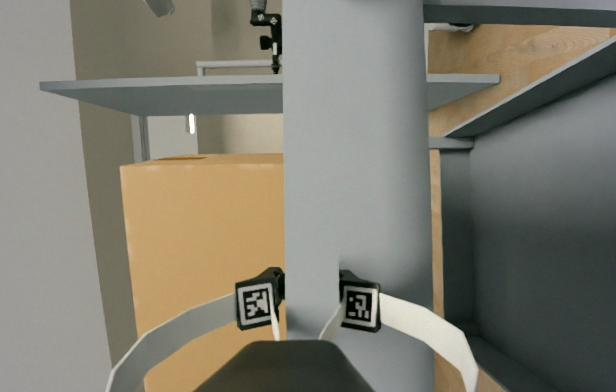

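move(r2={"base":{"translate_m":0.3,"strafe_m":0.025},"pace":"slow","contact_limits":{"translate_m":0.7}}, blocking=false, cameras=[])

wait(seconds=5, cameras=["r2_head_camera"])

Scene clock: 512.93 s.
move: r2 moving
r1: as last shown
r1.lidar_m: 0.39 0.41 1.24 3.05 1.62 1.32 1.30 0.88 0.74 0.72 0.60 0.46
r1.servo_current: wrist_yaw_rad=98(98) wrist_pitch_rad=46(46) wrist_roll_rad=39(59) gripper_m=52(65)
r1.contact_limits: translate_m 0.7
r1.wrist_depth_mm: - - - 182 213 183 - / - - - 181 215 180 162 / - - - 241 216 182 163 / - 1921 1229 245 217 183 164 / - 1499 1182 189 218 183 164 / - - 183 184 204 185 165 / - 153 179 178 211 177 166
r2.base_odometry: x=-1.646 y=-0.181 heading=-2.713
r2.turned_by_wheels: +0.000
r2.turned_by_imu: +0.000
r2.base_tilt: forward=-0.7 right=+0.1
r2.lidar_m: 0.39 0.38 2.63 2.64 2.93 2.99 2.94 2.57 2.09 2.11 2.33 0.43
r2.base_status: translate_m moving; strafe_m moving
r2.joint_positions: lift_m=+0.690 arm_m=+0.000 wrist_yaw_rad=-0.008 wrist_pitch_rad=+0.003 wrist_roll_rad=+1.570 gripper_m=-0.029
r2.joint_status: not commanded
r2.measured_speeds: translate_m=+0.048 strafe_m=+0.004 rotate_rad=+0.000 lift_m=+0.000 arm_m=+0.000 wrist_yaw_rad=+0.000 wrist_pitch_rad=+0.000 wrist_roll_rad=+0.000
r2.motor_effort: lift_m=+21(21) arm_m=+4(4) wheel_0=+6(6) wheel_1=+8(8) wheel_2=-17(17)
r2.servo_current: wrist_yaw_rad=52(65) wrist_pitch_rad=46(46) wrist_roll_rad=52(59) gripper_m=85(91)
r2.contact_limits: translate_m 0.7
r2.hand_pose: x=+0.4586 y=-0.0896 z=+0.8670 quat_wxyz=(+0.707, +0.707, -0.002, -0.004) (m; r2's base frame)
r2.wrist_depth_mm: - - - 179 240 1537 1160 / - - - 178 238 1576 569 / - - - 176 236 778 - / - 436 439 175 234 842 - / - 449 449 173 232 - - / - - 185 171 180 - - / - - 473 - 229 - -
pictures: none
No camera images: "cameras" was empty.

Scene clock: 516.73 s.
earlier move: r2 done
r1.base_odometry: x=-3.370 y=-1.328 heading=+0.715
r1.turned_by_wheels: +0.000
r1.turned_by_imu: +0.000
r1.base_tilt: forward=-1.6 right=+1.2
r1.lidar_m: 0.38 0.38 1.30 3.04 1.61 1.32 1.28 0.90 0.72 0.71 0.59 0.45
r1.base_status: not commanded
r1.joint_positions: lift_m=+0.800 arm_m=+0.000 wrist_yaw_rad=+0.645 wrist_pitch_rad=+0.002 wrist_roll_rad=+0.000 gripper_m=-0.024
r1.joint_status: not commanded
r1.measured_speeds: all 0
r1.motor_effort: lift_m=+23(23) arm_m=-7(7) wheel_0=+12(12) wheel_1=-4(4) wheel_2=+16(16)
r1.servo_current: wrist_yaw_rad=91(104) wrist_pitch_rad=46(52) wrist_roll_rad=59(78) gripper_m=59(65)
r1.contact_limits: translate_m 0.7
r1.hand_pose: x=+0.4542 y=+0.1034 z=+0.9773 quat_wxyz=(+0.949, +0.000, +0.001, +0.317) (m; r1's base frame)
r1.wrist_depth_mm: - - - 183 213 183 - / - - - 181 216 181 162 / - - - 240 216 183 163 / - - 1205 244 217 182 164 / - - 1160 189 219 184 165 / - - 186 185 204 185 165 / - 152 - 178 210 177 166
r2.base_odometry: x=-1.897 y=-0.322 heading=-2.712
r2.turned_by_wheels: +0.000
r2.turned_by_imu: +0.000
r2.base_tilt: forward=-0.7 right=+0.0
r2.lidar_m: 0.36 0.37 2.57 2.56 2.86 3.24 3.23 2.68 2.21 2.19 2.42 0.45
r2.base_status: done
r2.joint_positions: lift_m=+0.690 arm_m=+0.000 wrist_yaw_rad=-0.007 wrist_pitch_rad=+0.003 wrist_roll_rad=+1.570 gripper_m=-0.029
r2.joint_status: not commanded
r2.measured_speeds: all 0
r2.motor_effort: lift_m=+21(21) arm_m=+4(4) wheel_0=+2(8) wheel_1=+4(8) wheel_2=-8(17)
r2.servo_current: wrist_yaw_rad=46(72) wrist_pitch_rad=46(52) wrist_roll_rad=52(59) gripper_m=85(98)
r2.contact_limits: translate_m 0.7
r2.hand_pose: x=+0.4586 y=-0.0895 z=+0.8670 quat_wxyz=(+0.707, +0.707, -0.001, -0.004) (m; r2's base frame)
r2.wrist_depth_mm: - - - 210 276 287 287 / - - - 201 266 1618 1160 / - - - 193 255 1708 - / - - - 187 246 831 - / - 442 442 180 237 - - / - 445 185 172 179 - - / - - 442 - 222 - -
wait: 3.80 of 5 s (r2 has come to rest)
pictures: r2_head_camera
Images, in order (width x height): r2_head_camera 420x560.

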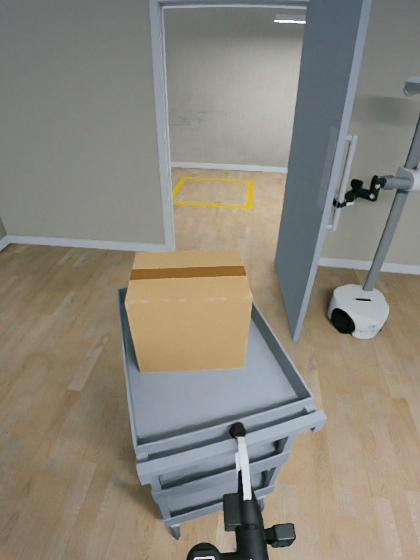

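move(r2={"base":{"strafe_m":0.13},"pace":"slow","contact_limits":{"strafe_m":0.7}}, blocking=false, cameras=[])

wait(seconds=4, cameras=["r2_head_camera"])

Scene clock: 524.20 s.
move: r2 moving
r1: as last shown
r1.lidar_m: 0.39 0.41 1.28 3.01 1.60 1.32 1.32 0.91 0.74 0.72 0.59 0.46
r1.servo_current: wrist_yaw_rad=85(117) wrist_pitch_rad=39(39) wrist_roll_rad=65(65) gripper_m=59(59)
r1.contact_limits: translate_m 0.7
r1.wrist_depth_mm: - - - 182 213 183 - / - - - 181 215 181 163 / - - - 240 216 182 163 / - - 1205 244 216 183 164 / - - 1182 190 220 184 164 / - - 185 184 204 185 165 / - 152 - 178 211 177 165
r2.base_odometry: x=-1.891 y=-0.335 heading=-2.713
r2.turned_by_wheels: -0.001
r2.turned_by_imu: +0.000
r2.base_tilt: forward=-0.7 right=+0.1
r2.lidar_m: 0.36 0.35 2.58 2.55 2.85 3.26 3.24 2.70 2.21 2.19 2.44 0.43
r2.base_status: strafe_m moving
r2.joint_positions: lift_m=+0.690 arm_m=+0.000 wrist_yaw_rad=-0.007 wrist_pitch_rad=+0.003 wrist_roll_rad=+1.570 gripper_m=-0.029
r2.joint_status: not commanded
r2.measured_speeds: translate_m=+0.000 strafe_m=+0.056 rotate_rad=-0.003 lift_m=+0.000 arm_m=+0.000 wrist_yaw_rad=+0.000 wrist_pitch_rad=+0.000 wrist_roll_rad=+0.000
r2.motor_effort: lift_m=+21(21) arm_m=+4(4) wheel_0=-12(12) wheel_1=+6(8) wheel_2=+0(7)
r2.servo_current: wrist_yaw_rad=46(65) wrist_pitch_rad=39(52) wrist_roll_rad=46(59) gripper_m=85(98)
r2.contact_limits: strafe_m 0.7
r2.hand_pose: x=+0.4586 y=-0.0895 z=+0.8670 quat_wxyz=(+0.707, +0.707, -0.001, -0.004) (m; r2's base frame)
r2.wrist_depth_mm: - - - 211 279 287 287 / - - - 202 265 1576 1205 / - - - 194 255 1708 - / - - - 186 245 842 - / - 445 445 180 237 - - / - 442 185 172 180 - - / - - 439 - 221 - -
pictures: none
No camera images: "cameras" was empty.

Scene clock: 526.13 s.
earlier move: r2 done
r1.base_odometry: x=-3.370 y=-1.328 heading=+0.715
r1.turned_by_wheels: +0.000
r1.turned_by_imu: +0.000
r1.base_tilt: forward=-1.6 right=+1.3
r1.lidar_m: 0.39 0.40 1.42 3.01 1.61 1.31 1.31 0.91 0.75 0.73 0.58 0.44
r1.base_status: not commanded
r1.joint_positions: lift_m=+0.800 arm_m=+0.000 wrist_yaw_rad=+0.645 wrist_pitch_rad=+0.002 wrist_roll_rad=+0.000 gripper_m=-0.024
r1.joint_status: not commanded
r1.measured_speeds: all 0
r1.motor_effort: lift_m=+23(23) arm_m=-7(7) wheel_0=+11(12) wheel_1=-4(4) wheel_2=+16(16)
r1.servo_current: wrist_yaw_rad=65(117) wrist_pitch_rad=39(46) wrist_roll_rad=52(65) gripper_m=59(59)
r1.contact_limits: translate_m 0.7
r1.hand_pose: x=+0.4542 y=+0.1034 z=+0.9773 quat_wxyz=(+0.949, +0.000, +0.001, +0.317) (m; r1's base frame)
r1.wrist_depth_mm: - - - 182 213 183 - / - - - 181 215 180 163 / - - - 240 216 182 163 / - - - 243 217 183 164 / - - 1255 189 219 185 164 / - - 185 184 204 185 165 / - 152 178 178 211 177 165
r2.base_odometry: x=-1.843 y=-0.440 heading=-2.712
r2.turned_by_wheels: +0.000
r2.turned_by_imu: +0.000
r2.base_tilt: forward=-0.7 right=+0.0
r2.lidar_m: 0.37 0.41 2.46 2.44 2.70 3.21 3.21 2.84 2.32 2.31 2.56 0.45
r2.base_status: done
r2.joint_positions: lift_m=+0.690 arm_m=+0.000 wrist_yaw_rad=-0.007 wrist_pitch_rad=+0.003 wrist_roll_rad=+1.570 gripper_m=-0.029
r2.joint_status: not commanded
r2.measured_speeds: all 0
r2.motor_effort: lift_m=+21(21) arm_m=+4(4) wheel_0=-6(13) wheel_1=+4(9) wheel_2=+0(7)
r2.servo_current: wrist_yaw_rad=59(72) wrist_pitch_rad=46(52) wrist_roll_rad=46(65) gripper_m=91(98)
r2.contact_limits: strafe_m 0.7
r2.hand_pose: x=+0.4587 y=-0.0894 z=+0.8670 quat_wxyz=(+0.707, +0.707, -0.001, -0.004) (m; r2's base frame)
r2.wrist_depth_mm: - - - 180 242 1397 1160 / - - - 178 239 1661 530 / - - - 178 236 768 - / - 439 439 176 236 842 - / - 452 449 174 235 - - / - - 186 172 181 - - / - - 469 - 229 - -
wait: 1.93 of 4 s (r2 has come to rest)
pictures: r2_head_camera
Images, in order (width x height): r2_head_camera 420x560.

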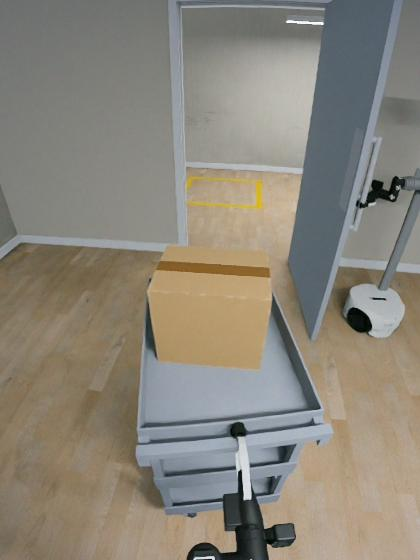

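move(r2={"base":{"strafe_m":0.07},"pace":"slow","contact_limits":{"strafe_m":0.7}}, blocking=false, cameras=[])

wait(seconds=2.5, cameras=[])

move(r2={"base":{"translate_m":0.3},"pace":"slow","contact_limits":{"translate_m":0.7}}, blocking=false, cameras=[])

wait(seconds=5, cameras=["r2_head_camera"])

Scene clock: 537.03 s.
move: r2 moving
r1: as last shown
r1.base_tilt: forward=-1.6 right=+1.2
r1.lidar_m: 0.38 0.39 1.44 3.04 1.57 1.31 1.31 0.89 0.72 0.73 0.59 0.44
r1.motor_effort: lift_m=+23(23) arm_m=-7(7) wheel_0=+11(12) wheel_1=-3(4) wheel_2=+16(16)
r1.servo_current: wrist_yaw_rad=78(98) wrist_pitch_rad=46(52) wrist_roll_rad=39(52) gripper_m=65(65)
r1.contact_limits: translate_m 0.7
r1.wrist_depth_mm: - - - 182 214 183 - / - - - 181 215 180 162 / - - - 241 216 182 163 / - - - 243 218 183 164 / - - 1229 189 219 183 165 / - - 185 184 203 185 165 / - 153 179 178 211 177 165
r2.base_odometry: x=-1.837 y=-0.453 heading=-2.713
r2.turned_by_wheels: +0.000
r2.turned_by_imu: +0.000
r2.base_tilt: forward=-0.7 right=+0.1
r2.lidar_m: 0.38 0.38 2.45 2.42 2.69 3.22 3.21 2.84 2.34 2.31 2.60 0.45
r2.base_status: strafe_m moving
r2.joint_positions: lift_m=+0.690 arm_m=+0.000 wrist_yaw_rad=-0.007 wrist_pitch_rad=+0.003 wrist_roll_rad=+1.570 gripper_m=-0.029
r2.joint_status: not commanded
r2.measured_speeds: translate_m=+0.000 strafe_m=+0.057 rotate_rad=+0.001 lift_m=+0.000 arm_m=+0.000 wrist_yaw_rad=+0.000 wrist_pitch_rad=+0.000 wrist_roll_rad=+0.000
r2.motor_effort: lift_m=+21(21) arm_m=+4(4) wheel_0=-14(14) wheel_1=+8(8) wheel_2=-1(2)
r2.servo_current: wrist_yaw_rad=59(65) wrist_pitch_rad=39(39) wrist_roll_rad=59(59) gripper_m=85(98)
r2.contact_limits: strafe_m 0.7
r2.hand_pose: x=+0.4587 y=-0.0894 z=+0.8670 quat_wxyz=(+0.707, +0.707, -0.001, -0.004) (m; r2's base frame)
r2.wrist_depth_mm: - - - 178 240 1464 1160 / - - - 177 238 1661 544 / - - - 176 236 768 - / - 442 439 175 235 842 - / - 452 452 174 233 - - / - - 186 173 180 - - / - - 477 - 231 - -
pictures: none
No camera images: "cameras" was empty.

Scene clock: 538.37 s.
earlier move: r2 done
r1.base_odometry: x=-3.370 y=-1.328 heading=+0.715
r1.turned_by_wheels: +0.000
r1.turned_by_imu: +0.000
r1.base_tilt: forward=-1.6 right=+1.2
r1.lidar_m: 0.39 0.39 1.48 3.04 1.60 1.31 1.31 0.91 0.73 0.73 0.60 0.45
r1.base_status: not commanded
r1.joint_positions: lift_m=+0.800 arm_m=+0.000 wrist_yaw_rad=+0.645 wrist_pitch_rad=+0.002 wrist_roll_rad=+0.000 gripper_m=-0.024
r1.joint_status: not commanded
r1.measured_speeds: all 0
r1.motor_effort: lift_m=+23(23) arm_m=-7(7) wheel_0=+12(12) wheel_1=-4(4) wheel_2=+16(16)
r1.servo_current: wrist_yaw_rad=91(104) wrist_pitch_rad=46(52) wrist_roll_rad=39(72) gripper_m=52(65)
r1.contact_limits: translate_m 0.7
r1.hand_pose: x=+0.4542 y=+0.1034 z=+0.9773 quat_wxyz=(+0.949, +0.000, +0.001, +0.317) (m; r1's base frame)
r1.wrist_depth_mm: - - - 183 213 183 - / - - - 181 215 181 163 / - - - 241 216 182 163 / - - - 244 216 182 164 / - - 1336 189 220 184 164 / - - 186 185 204 184 165 / - 153 1308 178 211 177 166
r2.base_odometry: x=-1.814 y=-0.504 heading=-2.713
r2.turned_by_wheels: +0.000
r2.turned_by_imu: +0.000
r2.base_tilt: forward=-0.7 right=+0.1
r2.lidar_m: 0.39 0.42 2.39 2.35 2.61 3.20 3.20 2.91 2.39 2.37 2.66 0.43
r2.base_status: done
r2.joint_positions: lift_m=+0.690 arm_m=+0.000 wrist_yaw_rad=-0.004 wrist_pitch_rad=+0.003 wrist_roll_rad=+1.570 gripper_m=-0.029
r2.joint_status: not commanded
r2.measured_speeds: all 0
r2.motor_effort: lift_m=+21(21) arm_m=+4(4) wheel_0=-6(14) wheel_1=+3(8) wheel_2=+0(2)
r2.servo_current: wrist_yaw_rad=46(65) wrist_pitch_rad=46(46) wrist_roll_rad=59(59) gripper_m=91(98)
r2.contact_limits: strafe_m 0.7
r2.hand_pose: x=+0.4589 y=-0.0886 z=+0.8670 quat_wxyz=(+0.707, +0.707, +0.000, -0.003) (m; r2's base frame)
r2.wrist_depth_mm: - - - 166 225 1499 1160 / - - - 167 226 1464 - / - - 427 168 229 - - / - 442 439 170 230 - - / - - 455 171 231 820 - / - - 185 173 180 - - / - - 496 - 236 1576 -
wait: 1.33 of 2.5 s (r2 has come to rest)
pictures: none
No camera images: "cameras" was empty.

Scene clock: 538.87 s.
move: r2 moving
r1: as last shown
r1.lidar_m: 0.40 0.41 1.48 3.03 1.59 1.32 1.31 0.87 0.73 0.73 0.59 0.45
r1.motor_effort: lift_m=+23(23) arm_m=-7(7) wheel_0=+11(12) wheel_1=-4(4) wheel_2=+16(16)
r1.servo_current: wrist_yaw_rad=72(91) wrist_pitch_rad=33(46) wrist_roll_rad=39(59) gripper_m=59(59)
r1.contact_limits: translate_m 0.7
r1.wrist_depth_mm: - - - 182 213 183 - / - - - 181 215 181 162 / - - - 240 216 182 163 / - - - 243 217 183 164 / - - 1336 189 219 183 164 / - - 185 184 204 185 166 / - 153 1308 178 209 178 165
r2.base_odometry: x=-1.825 y=-0.509 heading=-2.713
r2.turned_by_wheels: +0.000
r2.turned_by_imu: +0.000
r2.base_tilt: forward=-0.7 right=+0.1
r2.lidar_m: 0.40 0.43 2.37 2.35 2.63 3.23 3.20 2.91 2.39 2.36 2.07 0.42
r2.base_status: translate_m moving
r2.joint_positions: lift_m=+0.690 arm_m=+0.000 wrist_yaw_rad=-0.004 wrist_pitch_rad=+0.003 wrist_roll_rad=+1.570 gripper_m=-0.029
r2.joint_status: not commanded
r2.measured_speeds: translate_m=+0.049 strafe_m=+0.000 rotate_rad=-0.002 lift_m=+0.000 arm_m=+0.000 wrist_yaw_rad=+0.000 wrist_pitch_rad=+0.000 wrist_roll_rad=+0.000
r2.motor_effort: lift_m=+21(21) arm_m=+4(4) wheel_0=+6(8) wheel_1=+8(9) wheel_2=-17(17)
r2.servo_current: wrist_yaw_rad=46(52) wrist_pitch_rad=39(46) wrist_roll_rad=46(59) gripper_m=91(98)
r2.contact_limits: translate_m 0.7
r2.hand_pose: x=+0.4589 y=-0.0886 z=+0.8670 quat_wxyz=(+0.707, +0.707, +0.000, -0.003) (m; r2's base frame)
r2.wrist_depth_mm: - - - 166 224 1464 1182 / - - - 167 227 1499 - / - - 455 167 228 - - / - 442 436 169 229 - - / - 466 455 170 229 - - / - - 186 170 181 - - / - - 492 - 232 1576 -
pictures: none
No camera images: "cameras" was empty.

Scene clock: 542.67 s.
earlier move: r2 done
r1.base_odometry: x=-3.370 y=-1.328 heading=+0.715
r1.turned_by_wheels: +0.000
r1.turned_by_imu: +0.000
r1.base_tilt: forward=-1.6 right=+1.2
r1.lidar_m: 0.40 0.41 1.72 3.06 1.60 1.32 1.31 0.91 0.71 0.71 0.61 0.44
r1.base_status: not commanded
r1.joint_positions: lift_m=+0.800 arm_m=+0.000 wrist_yaw_rad=+0.645 wrist_pitch_rad=+0.002 wrist_roll_rad=+0.000 gripper_m=-0.024
r1.joint_status: not commanded
r1.measured_speeds: all 0
r1.motor_effort: lift_m=+23(23) arm_m=-7(7) wheel_0=+12(12) wheel_1=-4(4) wheel_2=+16(16)
r1.servo_current: wrist_yaw_rad=104(104) wrist_pitch_rad=39(52) wrist_roll_rad=33(72) gripper_m=59(65)
r1.contact_limits: translate_m 0.7
r1.hand_pose: x=+0.4542 y=+0.1034 z=+0.9773 quat_wxyz=(+0.949, +0.000, +0.001, +0.317) (m; r1's base frame)
r1.wrist_depth_mm: - - - 182 213 183 - / - - 1618 181 215 180 162 / - - - 240 216 182 163 / - - 1661 243 217 182 164 / - - - 190 220 183 164 / - - 185 184 204 185 164 / - 153 1661 178 211 177 165
r2.base_odometry: x=-2.086 y=-0.628 heading=-2.712
r2.turned_by_wheels: +0.001
r2.turned_by_imu: +0.003
r2.base_tilt: forward=-0.7 right=+0.0
r2.lidar_m: 0.37 0.38 2.31 2.31 2.57 3.52 3.49 2.94 2.45 2.44 1.69 0.44
r2.base_status: done
r2.joint_positions: lift_m=+0.690 arm_m=+0.000 wrist_yaw_rad=+0.002 wrist_pitch_rad=+0.003 wrist_roll_rad=+1.570 gripper_m=-0.029
r2.joint_status: not commanded
r2.measured_speeds: all 0
r2.motor_effort: lift_m=+21(21) arm_m=+4(4) wheel_0=+8(15) wheel_1=+6(10) wheel_2=-6(17)
r2.servo_current: wrist_yaw_rad=46(65) wrist_pitch_rad=46(46) wrist_roll_rad=46(59) gripper_m=85(98)
r2.contact_limits: translate_m 0.7
r2.hand_pose: x=+0.4595 y=-0.0867 z=+0.8670 quat_wxyz=(+0.707, +0.707, +0.002, +0.000) (m; r2's base frame)
r2.wrist_depth_mm: - - - 191 257 289 287 / - - - 248 250 1661 1160 / - - - 184 244 842 - / - - 442 180 238 842 - / - 449 445 176 234 - - / - 452 185 173 180 - - / - - 455 - 225 - -
wait: 3.80 of 5 s (r2 has come to rest)
pictures: r2_head_camera
Images, in order (width x height): r2_head_camera 420x560.

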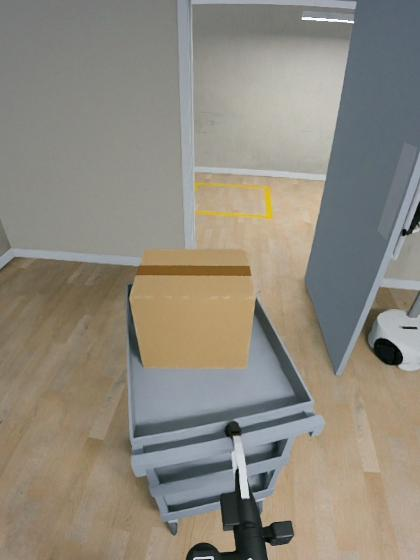

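move(r2={"base":{"strafe_m":0.25},"pace":"slow","contact_limits":{"strafe_m":0.7}}, blocking=false, cameras=[])

wait(seconds=4, cameras=[])

move(r2={"base":{"rotate_rad":-0.2},"pace":"slow","contact_limits":{"rotate_rad":0.7}}, blocking=false, cameras=[])

wait(seconds=2, cameras=["r2_head_camera"])

Scene clock: 563.43 s.
move: r2 moving
r1: as last shown
r1.lidar_m: 0.40 0.40 1.74 3.03 1.62 1.31 1.31 0.88 0.71 0.72 0.59 0.44
r1.servo_current: wrist_yaw_rad=65(104) wrist_pitch_rad=39(52) wrist_roll_rad=46(65) gripper_m=52(59)
r1.contact_limits: translate_m 0.7
r1.wrist_depth_mm: - - - 182 213 183 - / - - 1661 181 215 180 162 / - - - 240 216 182 163 / - - 1708 244 218 183 164 / - - 1708 189 220 184 164 / - - 186 184 204 185 165 / - 152 1618 178 209 177 165
r2.base_odometry: x=-2.080 y=-0.641 heading=-2.712
r2.turned_by_wheels: +0.000
r2.turned_by_imu: +0.000
r2.base_tilt: forward=-0.7 right=+0.1
r2.lidar_m: 0.37 0.38 2.32 2.30 2.56 3.52 3.51 2.99 2.45 2.44 1.74 0.43
r2.base_status: strafe_m moving
r2.joint_positions: lift_m=+0.690 arm_m=+0.000 wrist_yaw_rad=+0.002 wrist_pitch_rad=+0.003 wrist_roll_rad=+1.570 gripper_m=-0.029
r2.joint_status: not commanded
r2.measured_speeds: translate_m=+0.000 strafe_m=+0.055 rotate_rad=-0.002 lift_m=+0.000 arm_m=+0.000 wrist_yaw_rad=-0.018 wrist_pitch_rad=+0.000 wrist_roll_rad=+0.000
r2.motor_effort: lift_m=+21(21) arm_m=+4(4) wheel_0=-10(10) wheel_1=+8(9) wheel_2=-1(4)
r2.servo_current: wrist_yaw_rad=39(65) wrist_pitch_rad=39(52) wrist_roll_rad=39(52) gripper_m=85(91)
r2.contact_limits: strafe_m 0.7
r2.hand_pose: x=+0.4594 y=-0.0869 z=+0.8670 quat_wxyz=(+0.707, +0.707, +0.002, -0.001) (m; r2's base frame)
r2.wrist_depth_mm: - - - 195 260 278 290 / - - - 250 253 1708 1205 / - - - 186 247 809 - / - - 439 181 240 842 - / - 445 445 177 235 - - / - 449 185 172 179 - - / - - 452 - 226 - -
pictures: none
No camera images: "cameras" was empty.

Scene clock: 566.57 s.
earlier move: r2 done
r1.base_odometry: x=-3.370 y=-1.328 heading=+0.715
r1.turned_by_wheels: +0.000
r1.turned_by_imu: +0.000
r1.base_tilt: forward=-1.5 right=+1.2
r1.lidar_m: 0.38 0.40 5.07 3.05 1.59 1.32 1.31 0.91 0.73 0.72 0.56 0.46
r1.base_status: not commanded
r1.joint_positions: lift_m=+0.800 arm_m=+0.000 wrist_yaw_rad=+0.645 wrist_pitch_rad=+0.002 wrist_roll_rad=+0.000 gripper_m=-0.024
r1.joint_status: not commanded
r1.measured_speeds: all 0
r1.motor_effort: lift_m=+23(23) arm_m=-7(7) wheel_0=+11(12) wheel_1=-4(4) wheel_2=+16(16)
r1.servo_current: wrist_yaw_rad=78(104) wrist_pitch_rad=39(52) wrist_roll_rad=39(78) gripper_m=52(65)
r1.contact_limits: translate_m 0.7
r1.hand_pose: x=+0.4542 y=+0.1034 z=+0.9773 quat_wxyz=(+0.949, +0.000, +0.001, +0.317) (m; r1's base frame)
r1.wrist_depth_mm: - - - 182 213 183 - / - - - 181 215 180 163 / - - - 240 216 182 163 / - - - 243 217 183 164 / - - - 189 219 184 164 / - - 186 185 204 185 165 / - 153 1808 178 210 177 166
r2.base_odometry: x=-1.982 y=-0.856 heading=-2.713
r2.turned_by_wheels: +0.000
r2.turned_by_imu: -0.001
r2.base_tilt: forward=-0.6 right=+0.1
r2.lidar_m: 0.42 0.46 2.08 2.07 2.31 3.47 3.45 3.26 2.69 2.65 1.75 0.42
r2.base_status: done
r2.joint_positions: lift_m=+0.690 arm_m=+0.000 wrist_yaw_rad=-0.005 wrist_pitch_rad=+0.003 wrist_roll_rad=+1.570 gripper_m=-0.029
r2.joint_status: not commanded
r2.measured_speeds: all 0
r2.motor_effort: lift_m=+21(21) arm_m=+4(4) wheel_0=-6(17) wheel_1=+2(9) wheel_2=-2(4)
r2.servo_current: wrist_yaw_rad=46(72) wrist_pitch_rad=46(52) wrist_roll_rad=39(59) gripper_m=85(98)
r2.contact_limits: strafe_m 0.7
r2.hand_pose: x=+0.4588 y=-0.0890 z=+0.8670 quat_wxyz=(+0.707, +0.707, -0.001, -0.003) (m; r2's base frame)
r2.wrist_depth_mm: - - - 151 207 1464 - / - - - 155 213 750 - / - 418 413 158 218 - - / - 452 442 163 224 - - / - - 469 167 230 - - / - - 186 173 179 - - / - - - - 242 1618 508
wait: 3.13 of 4 s (r2 has come to rest)
pictures: none
No camera images: "cameras" was empty.

Scene clock: 567.07 s.
move: r2 moving
r1: as last shown
r1.base_tilt: forward=-1.6 right=+1.2
r1.lidar_m: 0.38 0.43 5.08 3.04 1.60 1.31 1.29 0.91 0.73 0.71 0.58 0.44
r1.servo_current: wrist_yaw_rad=85(104) wrist_pitch_rad=39(46) wrist_roll_rad=52(52) gripper_m=59(59)
r1.contact_limits: translate_m 0.7
r1.wrist_depth_mm: - - - 182 213 184 - / - - - 181 216 181 162 / - - - 240 216 182 163 / - - - 243 218 182 164 / - - - 189 220 183 164 / - - 186 184 203 185 166 / - 153 1863 178 210 177 165
r2.base_odometry: x=-1.983 y=-0.856 heading=-2.833
r2.turned_by_wheels: -0.121
r2.turned_by_imu: -0.117
r2.base_tilt: forward=-0.6 right=+0.1
r2.lidar_m: 0.39 0.39 2.11 2.06 2.18 3.14 3.46 3.62 2.74 2.69 1.90 0.42
r2.base_status: rotate_rad moving
r2.joint_positions: lift_m=+0.690 arm_m=+0.000 wrist_yaw_rad=+0.013 wrist_pitch_rad=+0.003 wrist_roll_rad=+1.570 gripper_m=-0.029
r2.joint_status: not commanded
r2.measured_speeds: translate_m=+0.001 strafe_m=+0.001 rotate_rad=-0.420 lift_m=+0.000 arm_m=+0.000 wrist_yaw_rad=+0.003 wrist_pitch_rad=+0.000 wrist_roll_rad=+0.000
r2.motor_effort: lift_m=+21(21) arm_m=+4(4) wheel_0=+10(14) wheel_1=+7(8) wheel_2=+15(16)
r2.servo_current: wrist_yaw_rad=72(72) wrist_pitch_rad=39(46) wrist_roll_rad=52(52) gripper_m=91(91)
r2.contact_limits: rotate_rad 0.7
r2.hand_pose: x=+0.4604 y=-0.0838 z=+0.8670 quat_wxyz=(+0.707, +0.707, +0.006, +0.003) (m; r2's base frame)
r2.wrist_depth_mm: - - - 161 219 1537 1182 / - - - 163 222 798 - / - - 427 166 224 - - / - 445 436 167 229 - - / - - 459 171 231 842 - / - - 186 172 179 - - / - - 508 - 237 1499 525
pictures: none
No camera images: "cameras" was empty.

Scene clock: 567.73 s.
earlier move: r2 done
r1.base_odometry: x=-3.370 y=-1.328 heading=+0.715
r1.turned_by_wheels: +0.000
r1.turned_by_imu: +0.000
r1.base_tilt: forward=-1.6 right=+1.2
r1.lidar_m: 0.40 0.40 5.07 3.07 1.60 1.35 1.32 0.92 0.74 0.71 0.60 0.46
r1.base_status: not commanded
r1.joint_positions: lift_m=+0.800 arm_m=+0.000 wrist_yaw_rad=+0.645 wrist_pitch_rad=+0.002 wrist_roll_rad=+0.000 gripper_m=-0.024
r1.joint_status: not commanded
r1.measured_speeds: all 0
r1.motor_effort: lift_m=+23(23) arm_m=-7(7) wheel_0=+11(12) wheel_1=-4(4) wheel_2=+16(16)
r1.servo_current: wrist_yaw_rad=85(104) wrist_pitch_rad=46(59) wrist_roll_rad=52(59) gripper_m=59(59)
r1.contact_limits: translate_m 0.7
r1.hand_pose: x=+0.4542 y=+0.1034 z=+0.9773 quat_wxyz=(+0.949, +0.000, +0.001, +0.317) (m; r1's base frame)
r1.wrist_depth_mm: - - - 183 213 183 - / - - - 181 216 180 162 / - - - 241 216 182 163 / - - - 243 217 183 164 / - - - 189 219 183 164 / - - 185 184 204 185 165 / - 153 1863 178 210 177 166
r2.base_odometry: x=-1.983 y=-0.856 heading=-2.911
r2.turned_by_wheels: -0.078
r2.turned_by_imu: -0.076
r2.base_tilt: forward=-0.6 right=+0.0
r2.lidar_m: 0.38 0.40 2.17 2.07 2.17 2.89 3.52 3.58 2.79 2.67 2.76 0.44
r2.base_status: done
r2.joint_positions: lift_m=+0.690 arm_m=+0.000 wrist_yaw_rad=+0.007 wrist_pitch_rad=+0.003 wrist_roll_rad=+1.570 gripper_m=-0.029
r2.joint_status: not commanded
r2.measured_speeds: all 0
r2.motor_effort: lift_m=+21(21) arm_m=+4(4) wheel_0=+5(14) wheel_1=+4(8) wheel_2=+6(16)
r2.servo_current: wrist_yaw_rad=52(72) wrist_pitch_rad=39(46) wrist_roll_rad=52(59) gripper_m=85(91)
r2.contact_limits: rotate_rad 0.7
r2.hand_pose: x=+0.4598 y=-0.0855 z=+0.8670 quat_wxyz=(+0.707, +0.707, +0.003, +0.001) (m; r2's base frame)
r2.wrist_depth_mm: - - - 185 247 1366 1138 / - - - 183 244 1661 1118 / - - - 180 241 759 - / - 442 436 178 237 842 - / - 449 445 176 235 - - / - - 184 174 180 - - / - - 466 - 230 - -
wait: 0.67 of 2 s (r2 has come to rest)
pictures: r2_head_camera
Images, in order (width x height): r2_head_camera 420x560.

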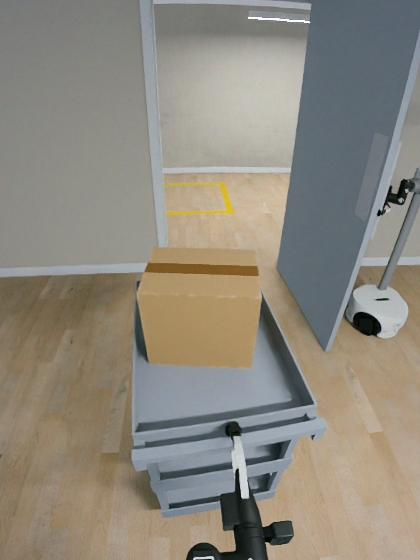

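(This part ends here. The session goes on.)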